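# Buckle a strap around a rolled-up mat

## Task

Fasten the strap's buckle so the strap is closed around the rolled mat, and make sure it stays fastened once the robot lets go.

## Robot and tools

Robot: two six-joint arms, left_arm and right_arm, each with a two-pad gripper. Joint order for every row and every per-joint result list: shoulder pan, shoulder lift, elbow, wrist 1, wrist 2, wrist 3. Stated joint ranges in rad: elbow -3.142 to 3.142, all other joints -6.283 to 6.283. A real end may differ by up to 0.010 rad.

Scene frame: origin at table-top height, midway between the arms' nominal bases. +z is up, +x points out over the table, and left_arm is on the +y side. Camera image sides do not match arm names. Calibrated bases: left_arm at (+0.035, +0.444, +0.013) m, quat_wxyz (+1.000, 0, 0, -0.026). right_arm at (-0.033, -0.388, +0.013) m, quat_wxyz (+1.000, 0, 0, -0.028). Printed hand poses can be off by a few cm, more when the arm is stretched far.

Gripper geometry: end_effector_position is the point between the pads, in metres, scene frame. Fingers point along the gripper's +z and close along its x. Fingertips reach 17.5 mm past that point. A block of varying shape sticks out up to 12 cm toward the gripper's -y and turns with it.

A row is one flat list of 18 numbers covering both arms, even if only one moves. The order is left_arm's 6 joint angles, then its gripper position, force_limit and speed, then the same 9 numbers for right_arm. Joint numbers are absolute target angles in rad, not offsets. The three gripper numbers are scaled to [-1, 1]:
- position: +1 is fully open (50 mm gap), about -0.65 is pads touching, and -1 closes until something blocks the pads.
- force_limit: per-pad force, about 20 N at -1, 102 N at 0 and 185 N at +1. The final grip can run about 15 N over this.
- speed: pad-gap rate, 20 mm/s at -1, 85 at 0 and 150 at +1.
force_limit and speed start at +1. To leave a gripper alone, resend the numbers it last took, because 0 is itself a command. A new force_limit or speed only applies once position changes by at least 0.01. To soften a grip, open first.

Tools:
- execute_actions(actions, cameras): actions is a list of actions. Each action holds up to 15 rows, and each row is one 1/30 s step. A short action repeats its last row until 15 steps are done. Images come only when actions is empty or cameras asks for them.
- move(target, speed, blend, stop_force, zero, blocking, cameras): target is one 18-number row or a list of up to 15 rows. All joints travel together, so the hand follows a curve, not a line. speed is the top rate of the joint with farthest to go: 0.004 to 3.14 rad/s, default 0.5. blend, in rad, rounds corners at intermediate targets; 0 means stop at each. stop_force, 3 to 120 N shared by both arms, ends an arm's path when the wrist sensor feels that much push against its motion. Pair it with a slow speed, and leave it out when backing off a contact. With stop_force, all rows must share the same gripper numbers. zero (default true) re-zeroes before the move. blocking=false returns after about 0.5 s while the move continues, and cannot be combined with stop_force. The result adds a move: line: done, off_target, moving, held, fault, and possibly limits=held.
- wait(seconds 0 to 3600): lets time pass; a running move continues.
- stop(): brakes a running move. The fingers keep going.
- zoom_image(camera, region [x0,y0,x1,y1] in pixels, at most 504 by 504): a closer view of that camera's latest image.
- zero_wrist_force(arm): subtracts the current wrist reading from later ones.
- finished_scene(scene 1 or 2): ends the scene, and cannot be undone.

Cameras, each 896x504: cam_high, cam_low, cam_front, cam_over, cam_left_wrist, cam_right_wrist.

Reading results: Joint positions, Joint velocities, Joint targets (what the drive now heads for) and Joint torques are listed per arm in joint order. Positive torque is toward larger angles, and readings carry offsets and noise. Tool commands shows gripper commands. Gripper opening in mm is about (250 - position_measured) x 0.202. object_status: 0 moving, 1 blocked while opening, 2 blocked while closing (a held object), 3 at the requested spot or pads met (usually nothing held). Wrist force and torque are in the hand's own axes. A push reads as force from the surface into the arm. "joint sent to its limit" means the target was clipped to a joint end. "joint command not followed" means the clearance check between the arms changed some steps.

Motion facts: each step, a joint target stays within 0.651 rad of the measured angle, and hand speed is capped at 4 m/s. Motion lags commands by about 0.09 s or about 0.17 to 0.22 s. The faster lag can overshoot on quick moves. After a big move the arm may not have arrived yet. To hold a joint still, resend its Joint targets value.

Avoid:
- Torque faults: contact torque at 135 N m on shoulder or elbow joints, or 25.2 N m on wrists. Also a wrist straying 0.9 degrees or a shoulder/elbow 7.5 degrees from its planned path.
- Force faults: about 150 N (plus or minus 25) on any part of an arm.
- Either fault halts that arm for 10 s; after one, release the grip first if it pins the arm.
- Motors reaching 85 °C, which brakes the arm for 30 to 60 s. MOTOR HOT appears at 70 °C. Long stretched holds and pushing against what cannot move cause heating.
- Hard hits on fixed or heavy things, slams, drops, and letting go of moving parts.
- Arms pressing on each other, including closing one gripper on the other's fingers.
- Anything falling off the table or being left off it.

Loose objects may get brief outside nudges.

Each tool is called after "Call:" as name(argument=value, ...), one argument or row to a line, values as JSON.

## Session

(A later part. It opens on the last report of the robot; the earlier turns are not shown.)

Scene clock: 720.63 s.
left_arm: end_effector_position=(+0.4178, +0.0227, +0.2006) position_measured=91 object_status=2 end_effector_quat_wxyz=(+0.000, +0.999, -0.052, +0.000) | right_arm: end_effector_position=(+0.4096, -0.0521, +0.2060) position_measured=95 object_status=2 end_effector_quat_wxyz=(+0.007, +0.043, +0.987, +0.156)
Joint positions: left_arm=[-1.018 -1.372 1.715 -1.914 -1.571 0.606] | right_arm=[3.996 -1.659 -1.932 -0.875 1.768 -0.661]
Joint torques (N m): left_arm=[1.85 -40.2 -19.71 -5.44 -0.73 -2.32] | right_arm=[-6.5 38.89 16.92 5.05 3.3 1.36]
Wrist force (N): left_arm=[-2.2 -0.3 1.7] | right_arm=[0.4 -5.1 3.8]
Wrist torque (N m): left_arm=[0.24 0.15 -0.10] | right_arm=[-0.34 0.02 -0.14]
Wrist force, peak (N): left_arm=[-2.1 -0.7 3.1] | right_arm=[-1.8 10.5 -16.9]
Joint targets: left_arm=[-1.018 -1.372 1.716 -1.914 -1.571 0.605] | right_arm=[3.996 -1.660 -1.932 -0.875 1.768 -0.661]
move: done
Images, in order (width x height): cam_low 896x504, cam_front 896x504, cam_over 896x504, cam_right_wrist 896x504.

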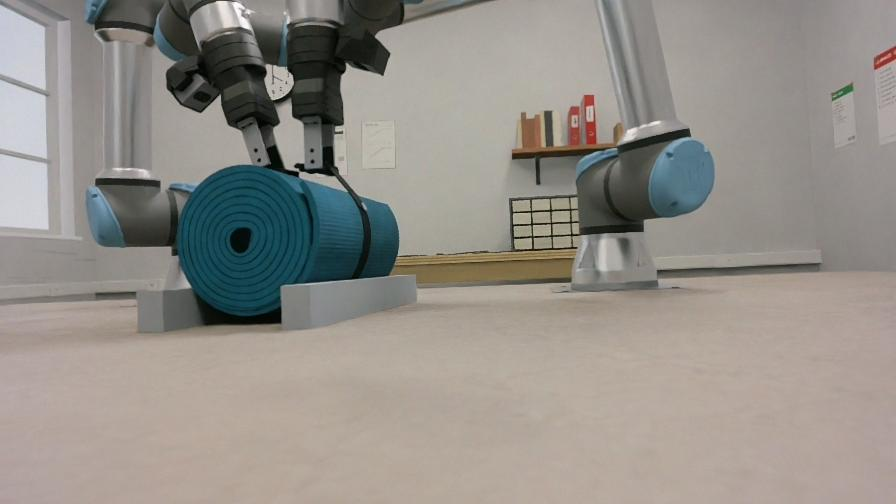

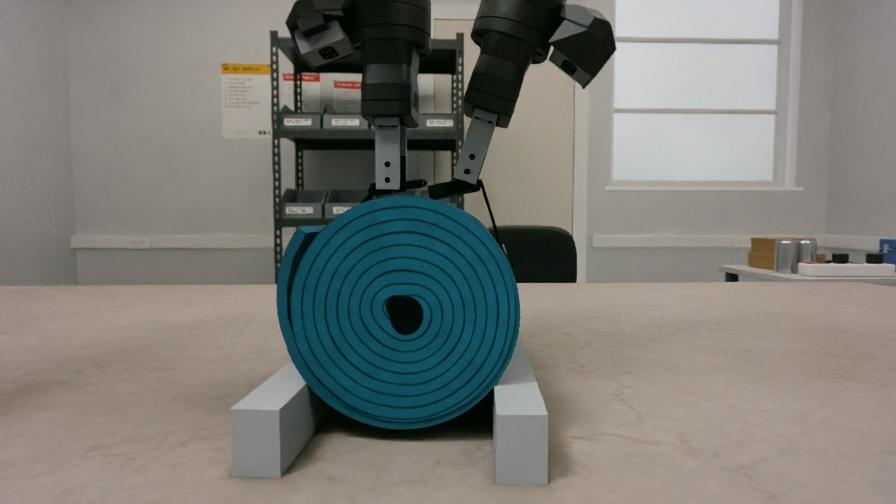

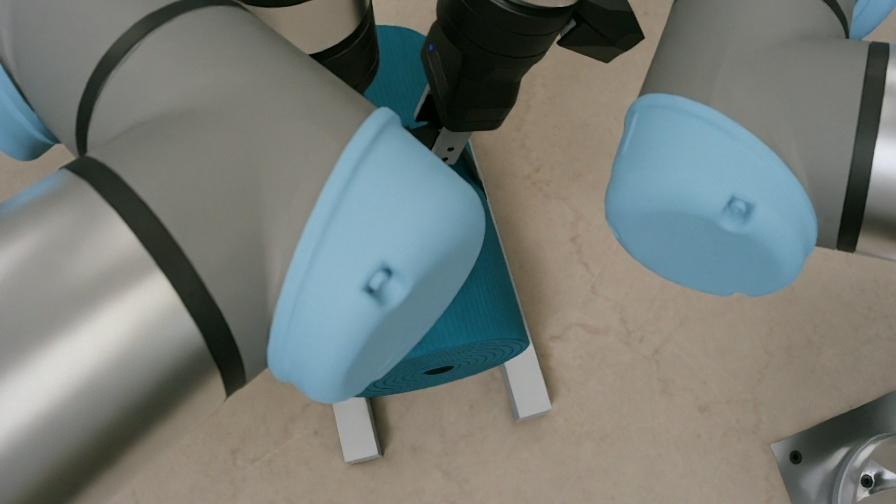

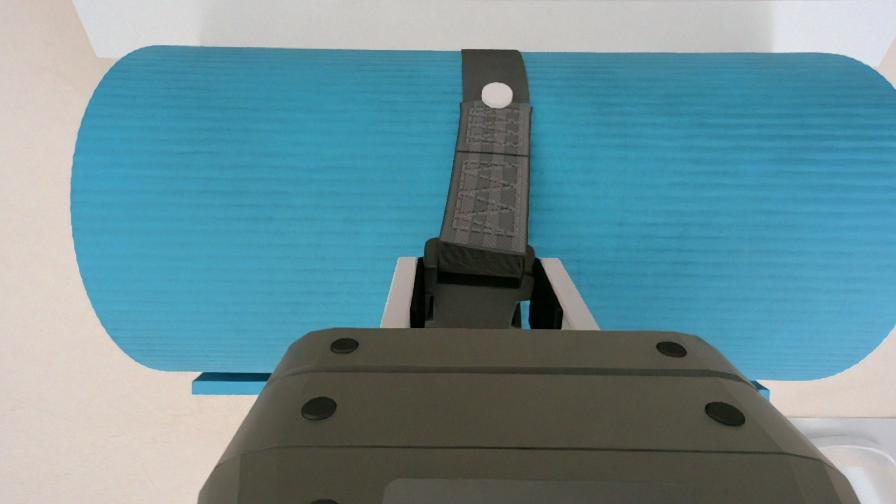

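Call:
move(
  target=[-1.0114,-1.3811,1.7267,-1.9164,-1.5708,0.5245,-0.96,1,-1,3.954,-1.6644,-1.9275,-0.8547,1.8513,-0.7938,-1,1,-1],
  speed=0.1,
  cameras=["cam_front","cam_high","cam_right_wrist","cam_left_wrist"],
)

Call:
zoom_image(
  camera="cam_front",
  region=[340, 140, 500, 220],
)

Call:
zoom_image(
  camera="cam_high",
  region=[360, 180, 480, 260],
)

Scene clock: 741.20 s.
left_arm: end_effector_position=(+0.4185, +0.0288, +0.2006) position_measured=91 object_status=2 end_effector_quat_wxyz=(+0.000, +1.000, -0.008, +0.000) | right_arm: end_effector_position=(+0.4124, -0.0523, +0.2136) position_measured=95 object_status=2 end_effector_quat_wxyz=(-0.002, -0.008, +0.982, +0.191)
Joint positions: left_arm=[-1.011 -1.381 1.727 -1.916 -1.571 0.524] | right_arm=[3.954 -1.664 -1.927 -0.855 1.852 -0.794]
Joint torques (N m): left_arm=[4.95 -39.25 -24.09 -5.98 -1.19 2.43] | right_arm=[4.66 23.42 34.39 4.35 -1.75 1.44]
Wrist force (N): left_arm=[-2.1 -0.1 2.6] | right_arm=[1.4 -5.6 3.8]
Wrist torque (N m): left_arm=[0.26 0.17 0.03] | right_arm=[-0.38 0.04 -0.21]
Wrist force, peak (N): left_arm=[-2.3 0.0 2.9] | right_arm=[0.8 -6.3 5.2]
Joint targets: left_arm=[-1.011 -1.381 1.727 -1.916 -1.571 0.524] | right_arm=[3.954 -1.664 -1.927 -0.855 1.851 -0.794]
move: done
Images, in order (width x height): cam_high 896x504, cam_front 896x504, cam_left_wrist 896x504, cam_right_wrist 896x504.

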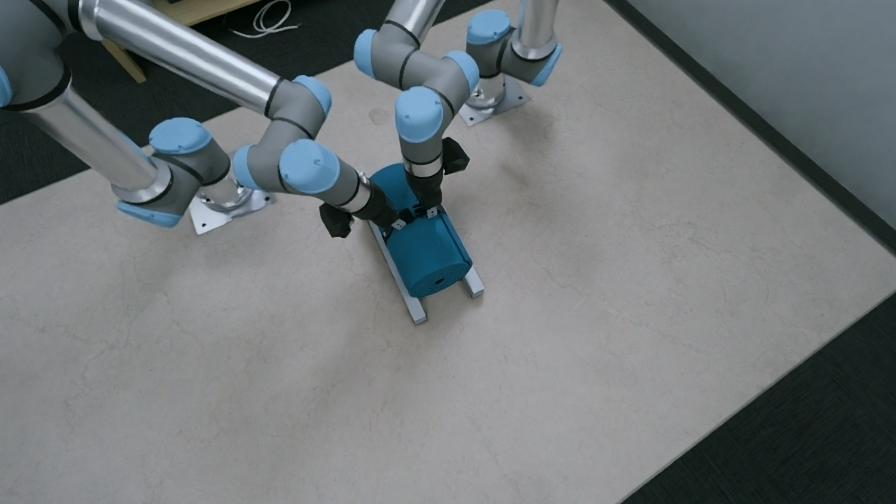

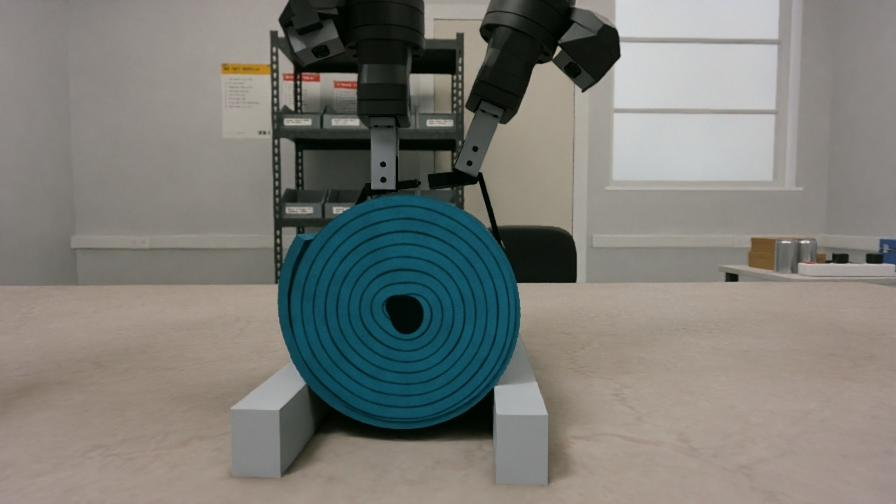

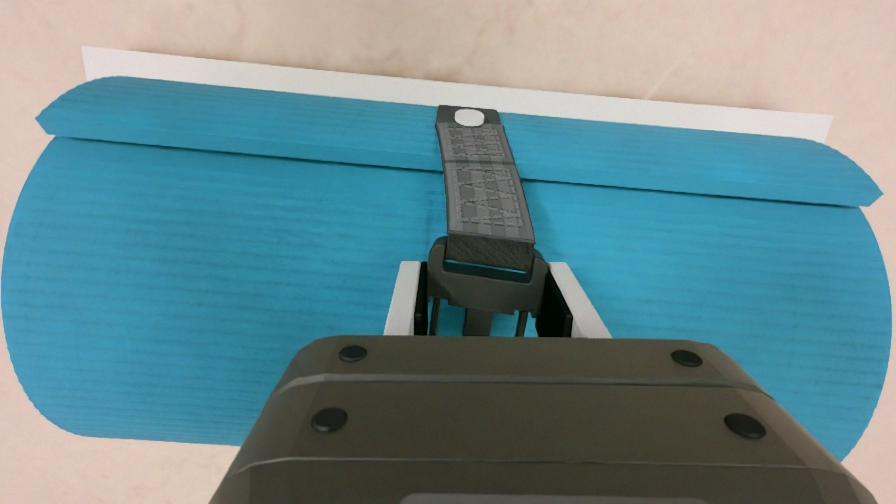

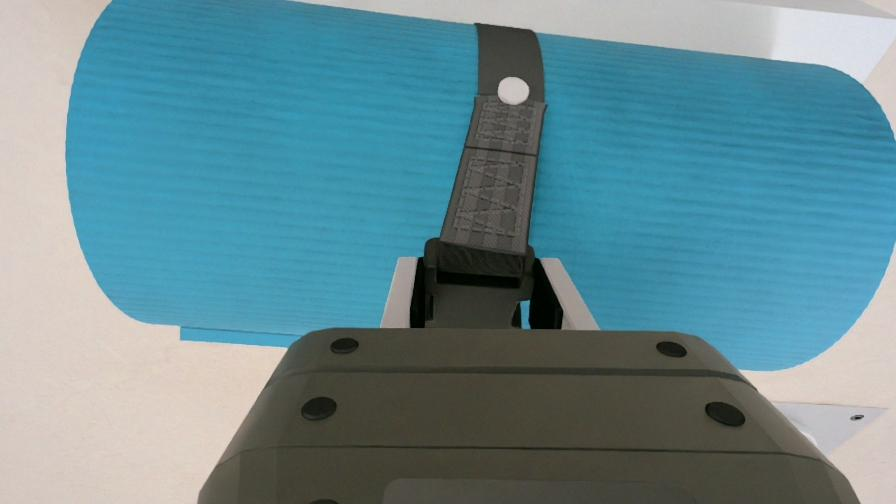

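Scaled by 3.150.

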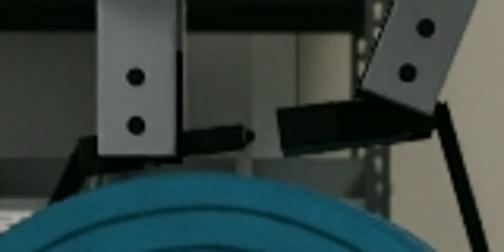

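Scaled by 4.200.

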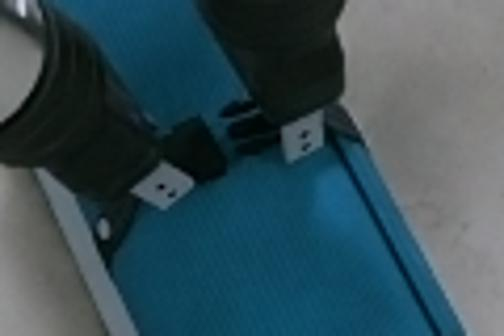

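Call:
move(
  target=[-1.0058,-1.3754,1.7198,-1.9152,-1.5708,0.4428,-0.96,1,-1,3.954,-1.6644,-1.9275,-0.8547,1.8513,-0.7938,-1,1,-1],
  speed=0.1,
  cameras=["cam_front","cam_high","cam_over"],
)

Call:
zoom_image(
  camera="cam_front",
  region=[370, 150, 470, 206],
)

Call:
zoom_image(
  camera="cam_high",
  region=[385, 195, 445, 229],
)

Call:
zoom_image(
  camera="cam_over",
  region=[310, 70, 490, 180],
)

Scene clock: 754.30 s.
left_arm: end_effector_position=(+0.4221, +0.0287, +0.2006) position_measured=91 object_status=2 end_effector_quat_wxyz=(+0.000, +0.999, +0.035, +0.000) end_effector_velocity=(+0.000, +0.000, +0.000) end_effector_angular_velocity=(+0.000, +0.001, -0.006) | right_arm: end_effector_position=(+0.4124, -0.0523, +0.2136) position_measured=95 object_status=2 end_effector_quat_wxyz=(-0.002, -0.008, +0.982, +0.191)
Joint positions: left_arm=[-1.006 -1.375 1.72 -1.915 -1.571 0.443] | right_arm=[3.954 -1.664 -1.927 -0.855 1.851 -0.794]
Joint velocities: left_arm=[0 0 0 0 -0.001 0.006] | right_arm=[within noise]
Joint torques (N m): left_arm=[4.66 -35.02 -26.97 -1.46 -0.37 2.27] | right_arm=[6.38 39.35 20.94 3.63 -1.52 -0.39]
Wrist force (N): left_arm=[-1.9 -0.3 2.6] | right_arm=[1.3 -5.4 4.0]
Wrist torque (N m): left_arm=[0.24 0.14 -0.01] | right_arm=[-0.34 0.06 -0.22]
Wrist force, peak (N): left_arm=[-2.0 -0.2 3.1] | right_arm=[1.5 -5.8 4.2]
Joint targets: left_arm=[-1.006 -1.375 1.720 -1.915 -1.571 0.443] | right_arm=[3.954 -1.664 -1.927 -0.855 1.851 -0.794]
move: done
Images, in order (width x height): cam_high 896x504, cam_front 896x504, cam_over 896x504.

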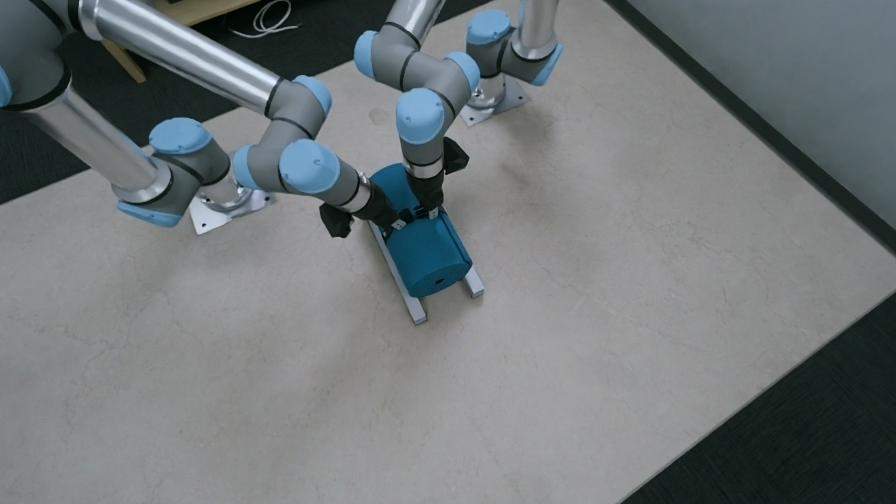

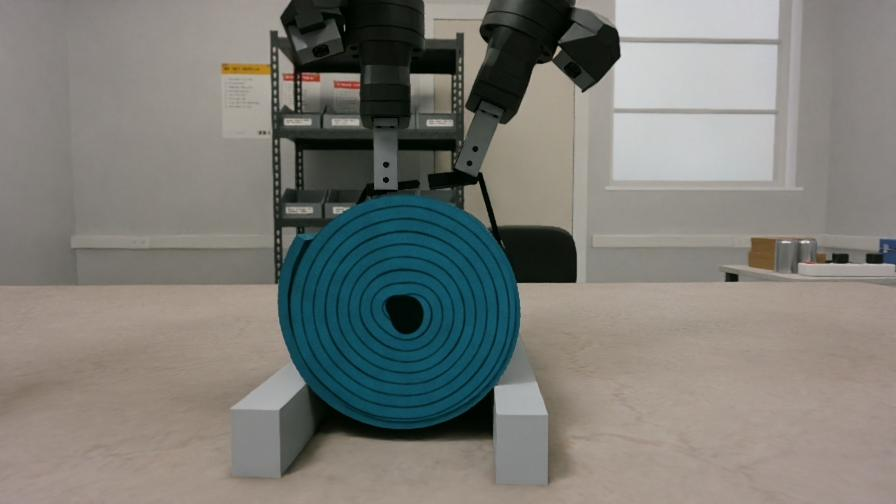

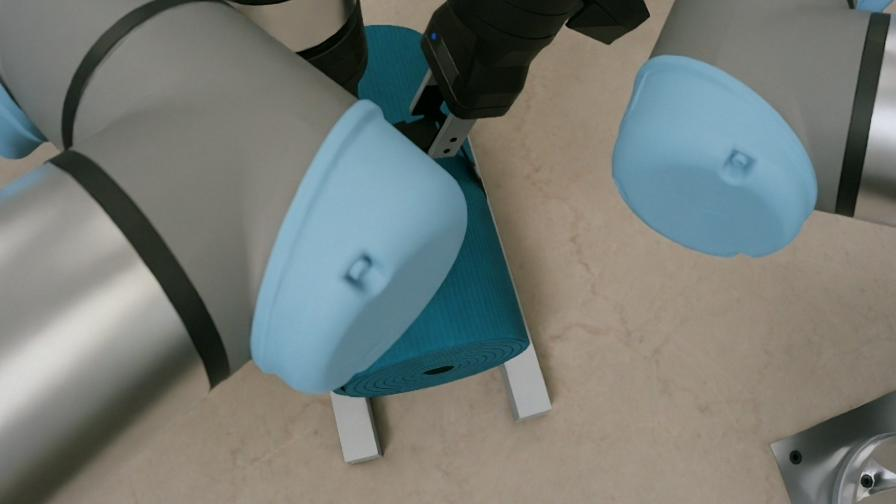

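Scaled by 5.040.

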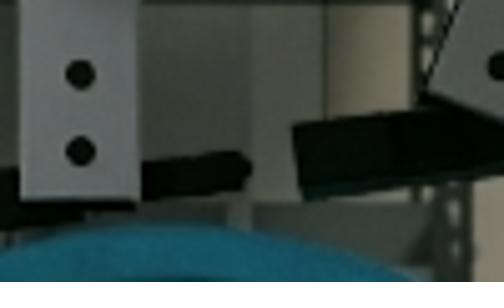

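Scaled by 8.400.

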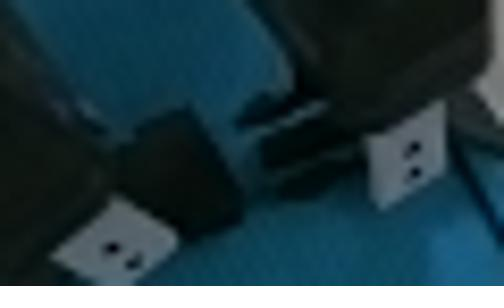

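Scaled by 2.800.

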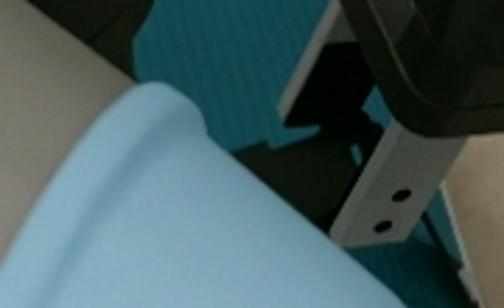

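Call:
move(
  target=[-1.0178,-1.3677,1.7070,-1.9101,-1.5708,0.4308,-0.96,1,-1,3.954,-1.6644,-1.9275,-0.8547,1.8513,-0.7938,-1,1,-1],
  speed=0.03,
  stop_force=10,
  cameras=["cam_high","cam_front","cam_over"],
)

Call:
zoom_image(
  camera="cam_high",
  region=[385, 195, 445, 229],
)

Call:
zoom_image(
  camera="cam_front",
  region=[370, 150, 470, 206],
)

Scene clock: 789.30 s.
left_arm: end_effector_position=(+0.4189, +0.0206, +0.2018) position_measured=91 object_status=2 end_effector_quat_wxyz=(+0.000, +0.999, +0.035, +0.000) | right_arm: end_effector_position=(+0.4124, -0.0523, +0.2136) position_measured=95 object_status=2 end_effector_quat_wxyz=(-0.002, -0.008, +0.982, +0.191)
Joint positions: left_arm=[-1.018 -1.368 1.707 -1.91 -1.571 0.431] | right_arm=[3.954 -1.664 -1.928 -0.855 1.851 -0.794]
Joint torques (N m): left_arm=[8.27 -45.34 -20.15 -6.05 0.39 2.44] | right_arm=[6.7 39.26 20.97 3.66 -1.49 -0.42]
Wrist force (N): left_arm=[-1.6 -1.3 3.8] | right_arm=[1.3 -5.6 3.9]
Wrist torque (N m): left_arm=[0.23 0.14 0.04] | right_arm=[-0.37 0.05 -0.22]
Wrist force, peak (N): left_arm=[-1.7 -1.4 4.3] | right_arm=[1.4 -5.9 4.3]
Joint targets: left_arm=[-1.018 -1.368 1.707 -1.910 -1.571 0.431] | right_arm=[3.954 -1.664 -1.927 -0.855 1.851 -0.794]
move: done

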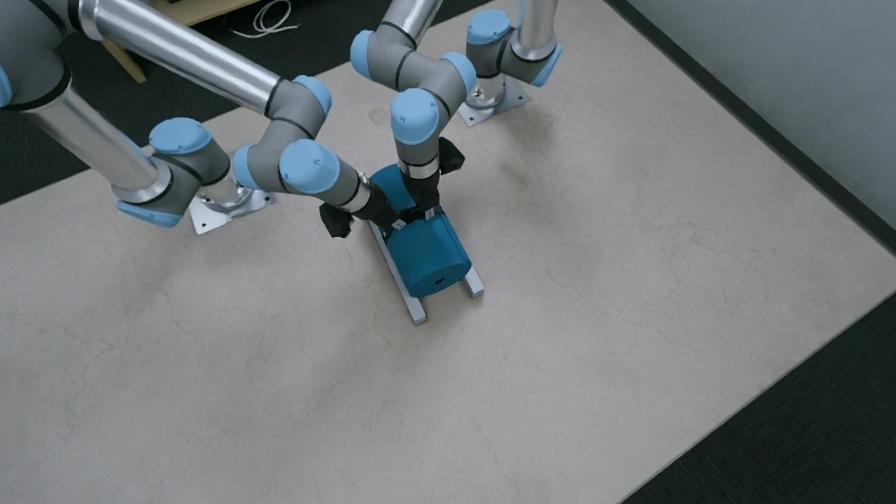

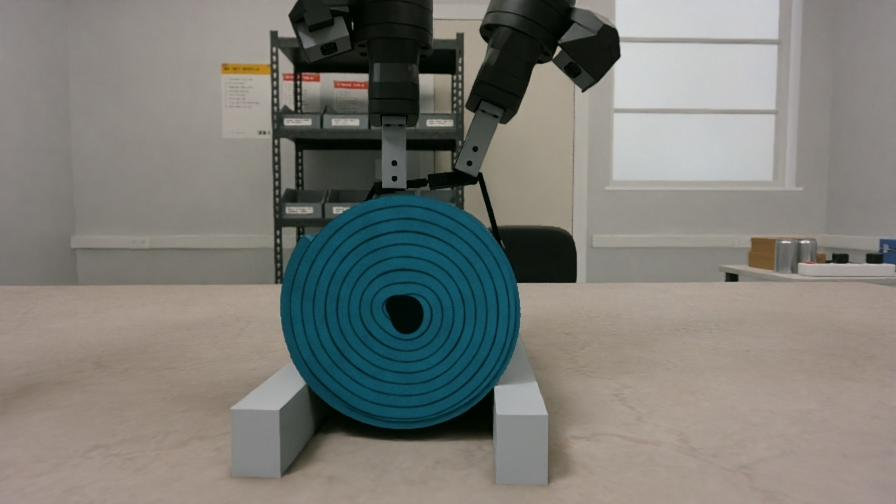

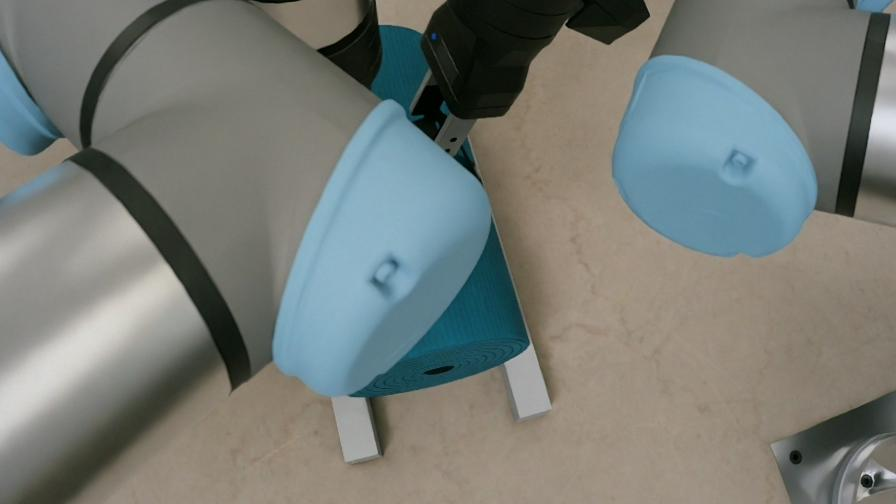

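Scaled by 8.400.

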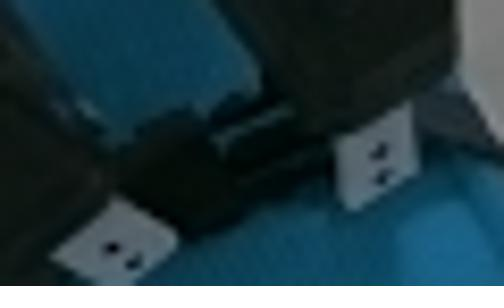

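Scaled by 5.040.

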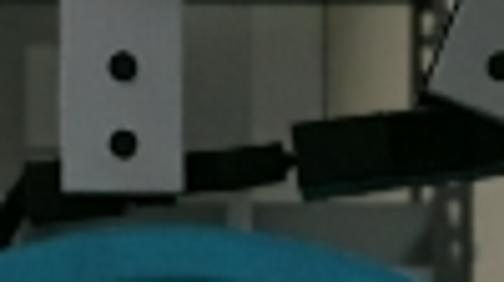

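Call:
move(
  target=[-1.0282,-1.3533,1.6850,-1.9026,-1.5708,0.4204,-0.96,1,-1,3.954,-1.6644,-1.9275,-0.8547,1.8513,-0.7938,-1,1,-1],
  speed=0.02,
  stop_force=12,
  cameras=["cam_high","cam_front"],
)

Call:
zoom_image(
  camera="cam_high",
  region=[385, 195, 445, 229],
)

Call:
zoom_image(
  camera="cam_front",
  region=[370, 150, 470, 206],
)

Scene clock: 795.33 s.
left_arm: end_effector_position=(+0.4186, +0.0180, +0.2022) position_measured=91 object_status=2 end_effector_quat_wxyz=(+0.000, +0.999, +0.035, +0.000) | right_arm: end_effector_position=(+0.4124, -0.0523, +0.2136) position_measured=95 object_status=2 end_effector_quat_wxyz=(-0.002, -0.008, +0.982, +0.191)
Joint positions: left_arm=[-1.021 -1.364 1.701 -1.908 -1.571 0.428] | right_arm=[3.954 -1.664 -1.927 -0.855 1.851 -0.794]
Joint torques (N m): left_arm=[2.84 -48.01 -23.64 -8.72 -3.46 2.59] | right_arm=[6.08 35.11 21.04 7.84 4.88 -0.46]
Wrist force (N): left_arm=[0.9 -12.5 6.2] | right_arm=[3.1 -15.4 -1.5]
Wrist torque (N m): left_arm=[0.14 0.13 -0.02] | right_arm=[-0.50 0.08 -0.25]
Wrist force, peak (N): left_arm=[1.6 -17.5 7.1] | right_arm=[3.4 -20.1 -4.0]
Joint targets: left_arm=[-1.021 -1.364 1.701 -1.908 -1.571 0.428] | right_arm=[3.954 -1.664 -1.927 -0.855 1.851 -0.794]
move: contact (left_arm); left_arm: the elbow is farthest, 0.016 rad from its target

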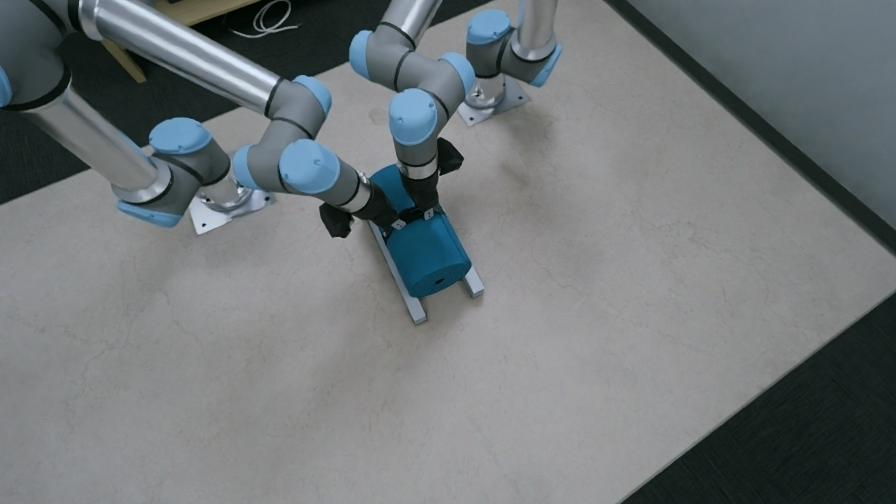

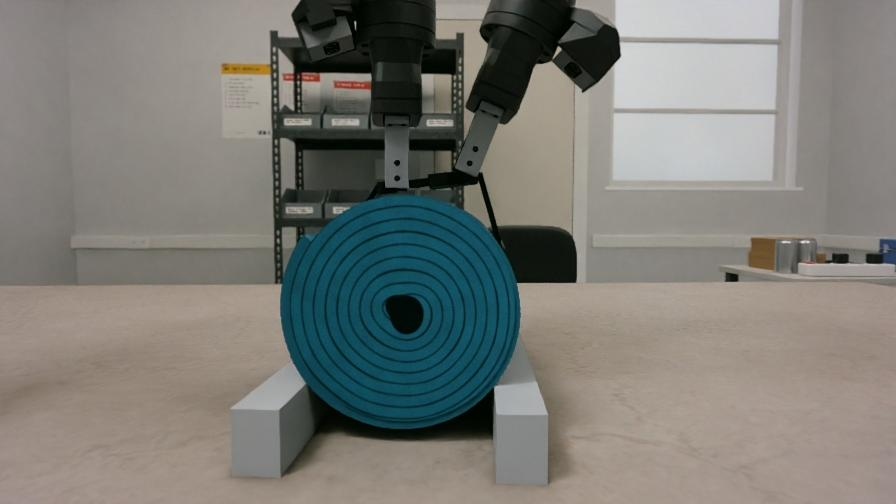

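Scaled by 8.400.

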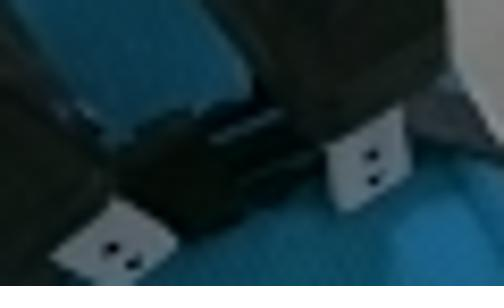

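Scaled by 5.040.

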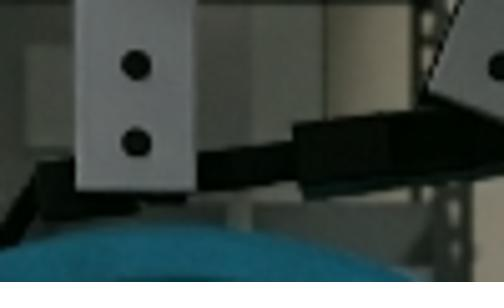

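Call:
move(
  target=[-1.0210,-1.3709,1.7108,-1.9107,-1.5708,0.4276,-0.96,1,-1,3.954,-1.6644,-1.9275,-0.8547,1.8513,-0.7938,-1,1,-1],
  speed=0.03,
)

Call:
move(
  target=[-1.0314,-1.3565,1.6888,-1.9032,-1.5708,0.4172,-0.96,1,-1,3.954,-1.6644,-1.9275,-0.8547,1.8513,-0.7938,-1,1,-1],
  speed=0.02,
  stop_force=12,
  cameras=["cam_high","cam_front"],
)

Call:
zoom_image(
  camera="cam_high",
  region=[385, 195, 445, 229],
)

Call:
zoom_image(
  camera="cam_front",
  region=[370, 150, 470, 206],
)

Scene clock: 811.13 s.
left_arm: end_effector_position=(+0.4168, +0.0207, +0.2019) position_measured=91 object_status=2 end_effector_quat_wxyz=(+0.000, +0.999, +0.035, +0.000) | right_arm: end_effector_position=(+0.4123, -0.0523, +0.2136) position_measured=95 object_status=2 end_effector_quat_wxyz=(-0.002, -0.008, +0.982, +0.191)
Joint positions: left_arm=[-1.021 -1.371 1.711 -1.911 -1.571 0.428] | right_arm=[3.954 -1.664 -1.928 -0.855 1.851 -0.794]
Joint torques (N m): left_arm=[-8.25 -36.22 -30.31 -5.67 0.41 -2.6] | right_arm=[6.29 20.87 21.5 6 0.32 -0.44]
Wrist force (N): left_arm=[-1.5 -1.0 3.8] | right_arm=[0.9 -4.9 3.8]
Wrist torque (N m): left_arm=[0.25 0.17 0.05] | right_arm=[-0.27 0.12 -0.22]
Wrist force, peak (N): left_arm=[0.6 -12.5 6.6] | right_arm=[3.2 -16.0 -1.0]
Joint targets: left_arm=[-1.021 -1.371 1.711 -1.911 -1.571 0.428] | right_arm=[3.954 -1.664 -1.927 -0.855 1.851 -0.794]
move: done

Scene clock: 812.40 s.
left_arm: end_effector_position=(+0.4166, +0.0180, +0.2023) position_measured=91 object_status=2 end_effector_quat_wxyz=(+0.000, +0.999, +0.035, +0.000) | right_arm: end_effector_position=(+0.4123, -0.0523, +0.2136) position_measured=95 object_status=2 end_effector_quat_wxyz=(-0.002, -0.008, +0.982, +0.191)
Joint positions: left_arm=[-1.024 -1.367 1.705 -1.908 -1.571 0.425] | right_arm=[3.954 -1.664 -1.928 -0.855 1.851 -0.794]
Joint torques (N m): left_arm=[4.02 -48.74 -23.78 -8.74 -3.33 2.46] | right_arm=[6.07 20.25 21.64 7.88 4.89 -0.35]
Wrist force (N): left_arm=[0.8 -12.1 6.1] | right_arm=[2.6 -15.1 -1.1]
Wrist torque (N m): left_arm=[0.19 0.17 -0.01] | right_arm=[-0.42 0.15 -0.26]
Wrist force, peak (N): left_arm=[1.8 -17.6 7.0] | right_arm=[3.5 -19.9 -4.0]
Joint targets: left_arm=[-1.024 -1.367 1.705 -1.908 -1.571 0.425] | right_arm=[3.954 -1.664 -1.927 -0.855 1.851 -0.794]
move: contact (left_arm); left_arm: the elbow is farthest, 0.016 rad from its target

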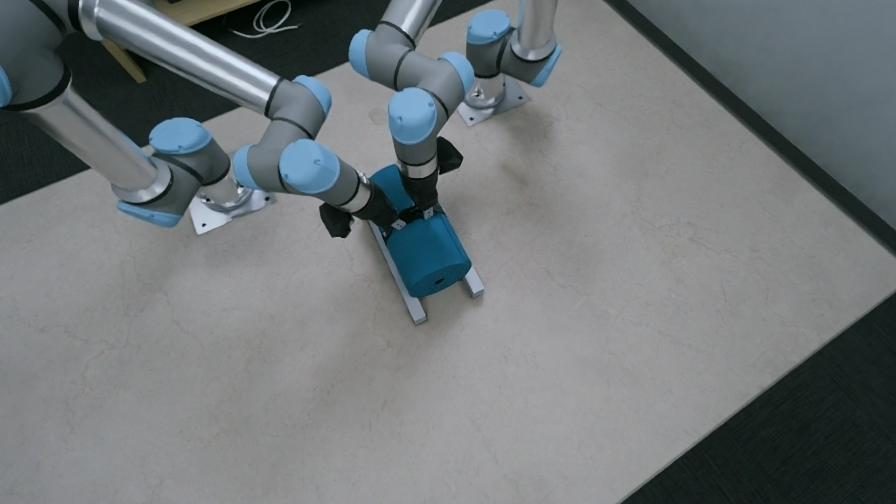

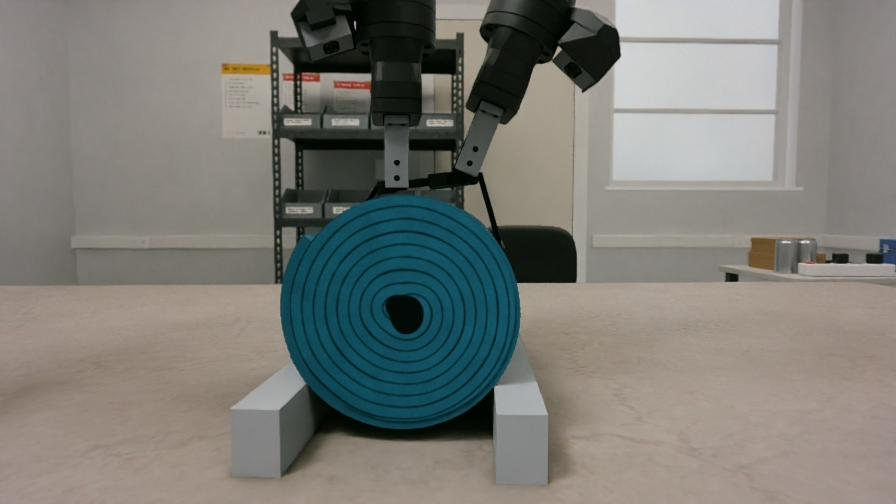

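Scaled by 8.400.

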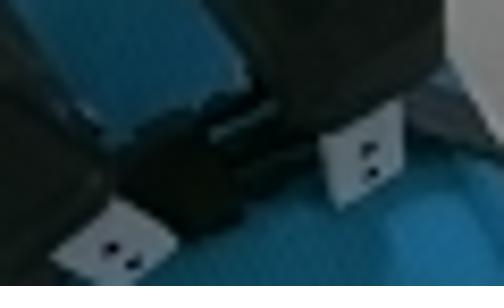

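Scaled by 5.040.

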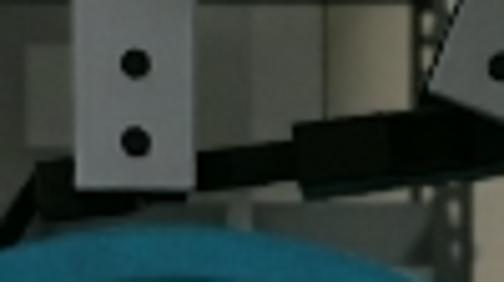

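Call:
move(
  target=[-1.0314,-1.3565,1.6888,-1.9032,-1.5708,0.4172,-0.96,1,-1,3.954,-1.6644,-1.9275,-0.8547,1.8513,-0.7938,-1,1,-1],
  speed=0.02,
  stop_force=25,
  cameras=["cam_high","cam_front"],
)

Call:
zoom_image(
  camera="cam_high",
  region=[385, 195, 445, 229],
)

Call:
zoom_image(
  camera="cam_front",
  region=[370, 150, 470, 206],
)

Scene clock: 821.03 s.
left_arm: end_effector_position=(+0.4165, +0.0168, +0.2025) position_measured=91 object_status=2 end_effector_quat_wxyz=(+0.000, +0.999, +0.035, +0.000) | right_arm: end_effector_position=(+0.4124, -0.0523, +0.2136) position_measured=95 object_status=2 end_effector_quat_wxyz=(-0.002, -0.008, +0.982, +0.191)
Joint positions: left_arm=[-1.025 -1.365 1.702 -1.907 -1.571 0.423] | right_arm=[3.954 -1.664 -1.928 -0.855 1.851 -0.794]
Joint torques (N m): left_arm=[-6.13 -49.63 -32.23 -14.15 -6.84 2.56] | right_arm=[16.88 20.27 36.38 11.12 4.85 -0.43]
Wrist force (N): left_arm=[4.9 -35.9 9.2] | right_arm=[5.2 -33.3 -13.0]
Wrist torque (N m): left_arm=[0.04 0.14 -0.06] | right_arm=[-0.08 0.19 -0.31]
Wrist force, peak (N): left_arm=[5.3 -42.0 10.6] | right_arm=[5.3 -38.7 -16.2]
Joint targets: left_arm=[-1.025 -1.365 1.702 -1.907 -1.571 0.423] | right_arm=[3.954 -1.664 -1.927 -0.855 1.851 -0.794]
move: contact (left_arm); left_arm: the elbow is farthest, 0.013 rad from its target

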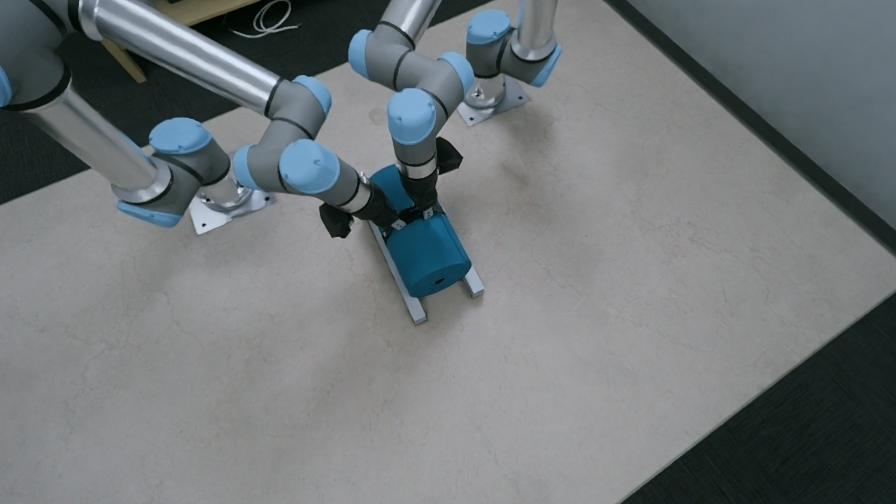

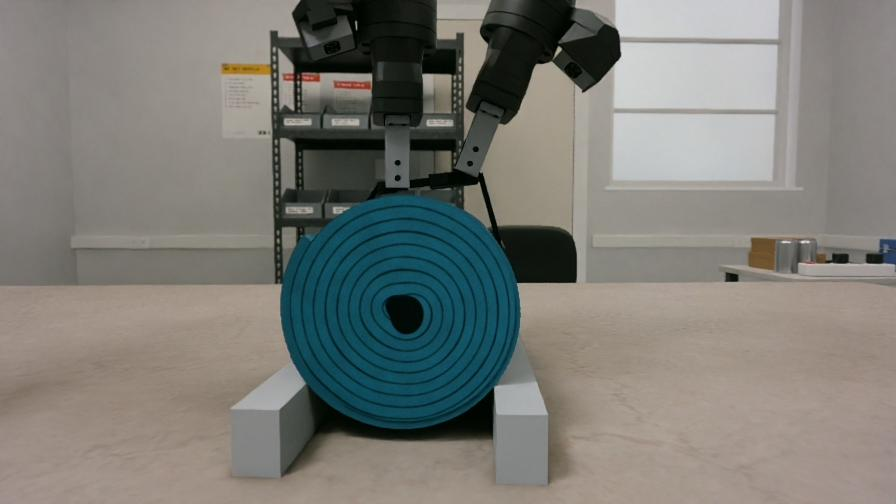

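Scaled by 8.400.

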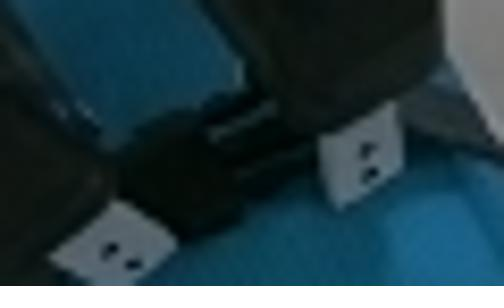

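Scaled by 5.040.

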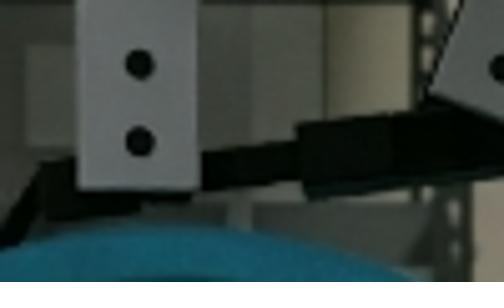

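Call:
move(
  target=[-1.0210,-1.3709,1.7108,-1.9107,-1.5708,0.4276,-0.96,1,-1,3.954,-1.6644,-1.9275,-0.8547,1.8513,-0.7938,-1,1,-1],
  speed=0.03,
  cameras=["cam_left_wrist","cam_right_wrist","cam_low","cam_high"],
)

Call:
zoom_image(
  camera="cam_left_wrist",
  region=[380, 160, 580, 280],
)

Call:
zoom_image(
  camera="cam_right_wrist",
  region=[380, 160, 580, 280],
)

Call:
zoom_image(
  camera="cam_high",
  region=[385, 195, 445, 229],
)

Scene clock: 833.90 s.
left_arm: end_effector_position=(+0.4169, +0.0207, +0.2019) position_measured=91 object_status=2 end_effector_quat_wxyz=(+0.000, +0.999, +0.035, +0.000) | right_arm: end_effector_position=(+0.4123, -0.0522, +0.2137) position_measured=95 object_status=2 end_effector_quat_wxyz=(-0.002, -0.008, +0.982, +0.191)
Joint positions: left_arm=[-1.021 -1.371 1.711 -1.911 -1.571 0.428] | right_arm=[3.954 -1.664 -1.927 -0.855 1.851 -0.794]
Joint torques (N m): left_arm=[2.03 -35.49 -31.07 -4.8 1.66 1.07] | right_arm=[-5.97 20.28 27.04 3.66 0.98 -0.38]
Wrist force (N): left_arm=[-2.2 -1.1 3.9] | right_arm=[0.9 -5.7 4.0]
Wrist torque (N m): left_arm=[0.25 0.29 -0.08] | right_arm=[-0.37 0.13 -0.22]
Wrist force, peak (N): left_arm=[4.5 -36.5 9.6] | right_arm=[4.9 -34.0 -12.8]
Joint targets: left_arm=[-1.021 -1.371 1.711 -1.911 -1.571 0.428] | right_arm=[3.954 -1.664 -1.927 -0.855 1.851 -0.794]
move: done
Images, in order (width x height): cam_high 896x504, cam_low 896x504, cam_left_wrist 896x504, cam_right_wrist 896x504.

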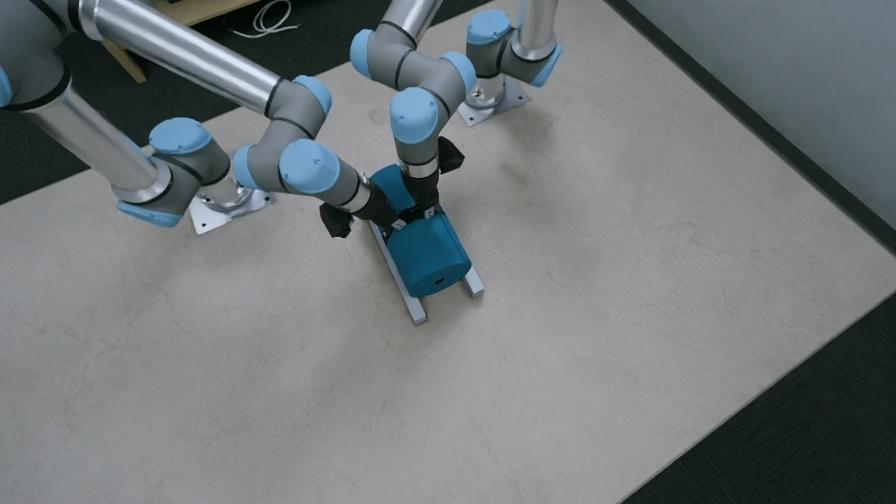

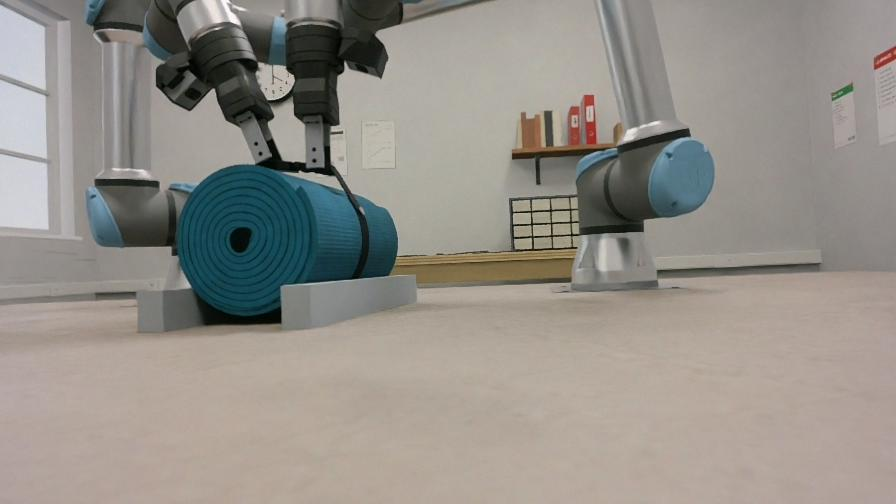

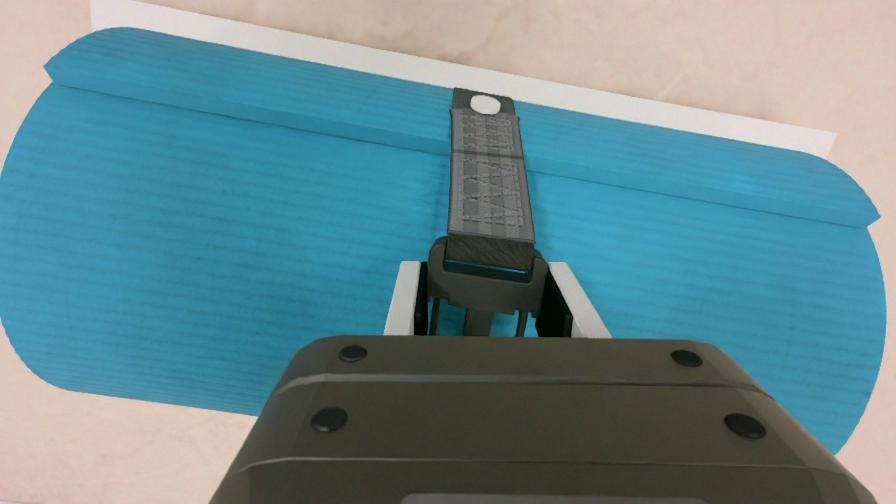

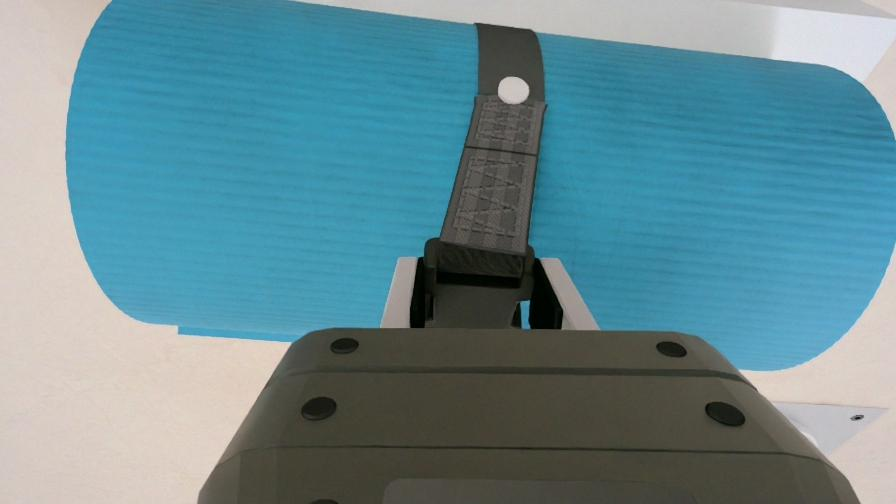

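Scaled by 2.520.

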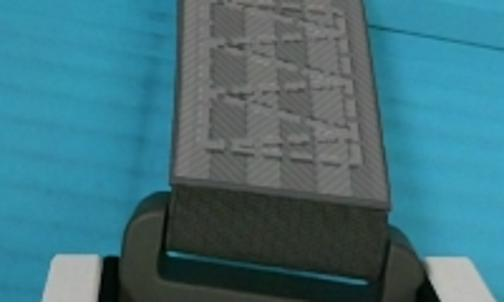

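Scaled by 2.520.

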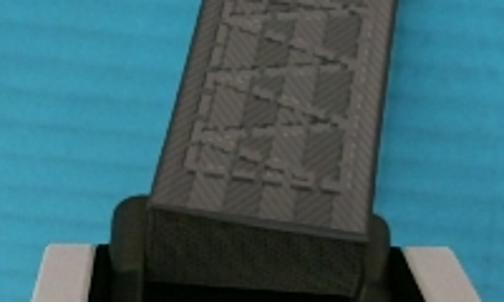

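Scaled by 8.400.

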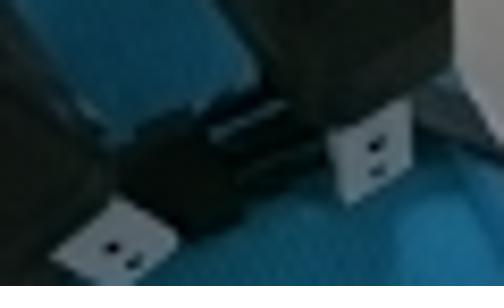

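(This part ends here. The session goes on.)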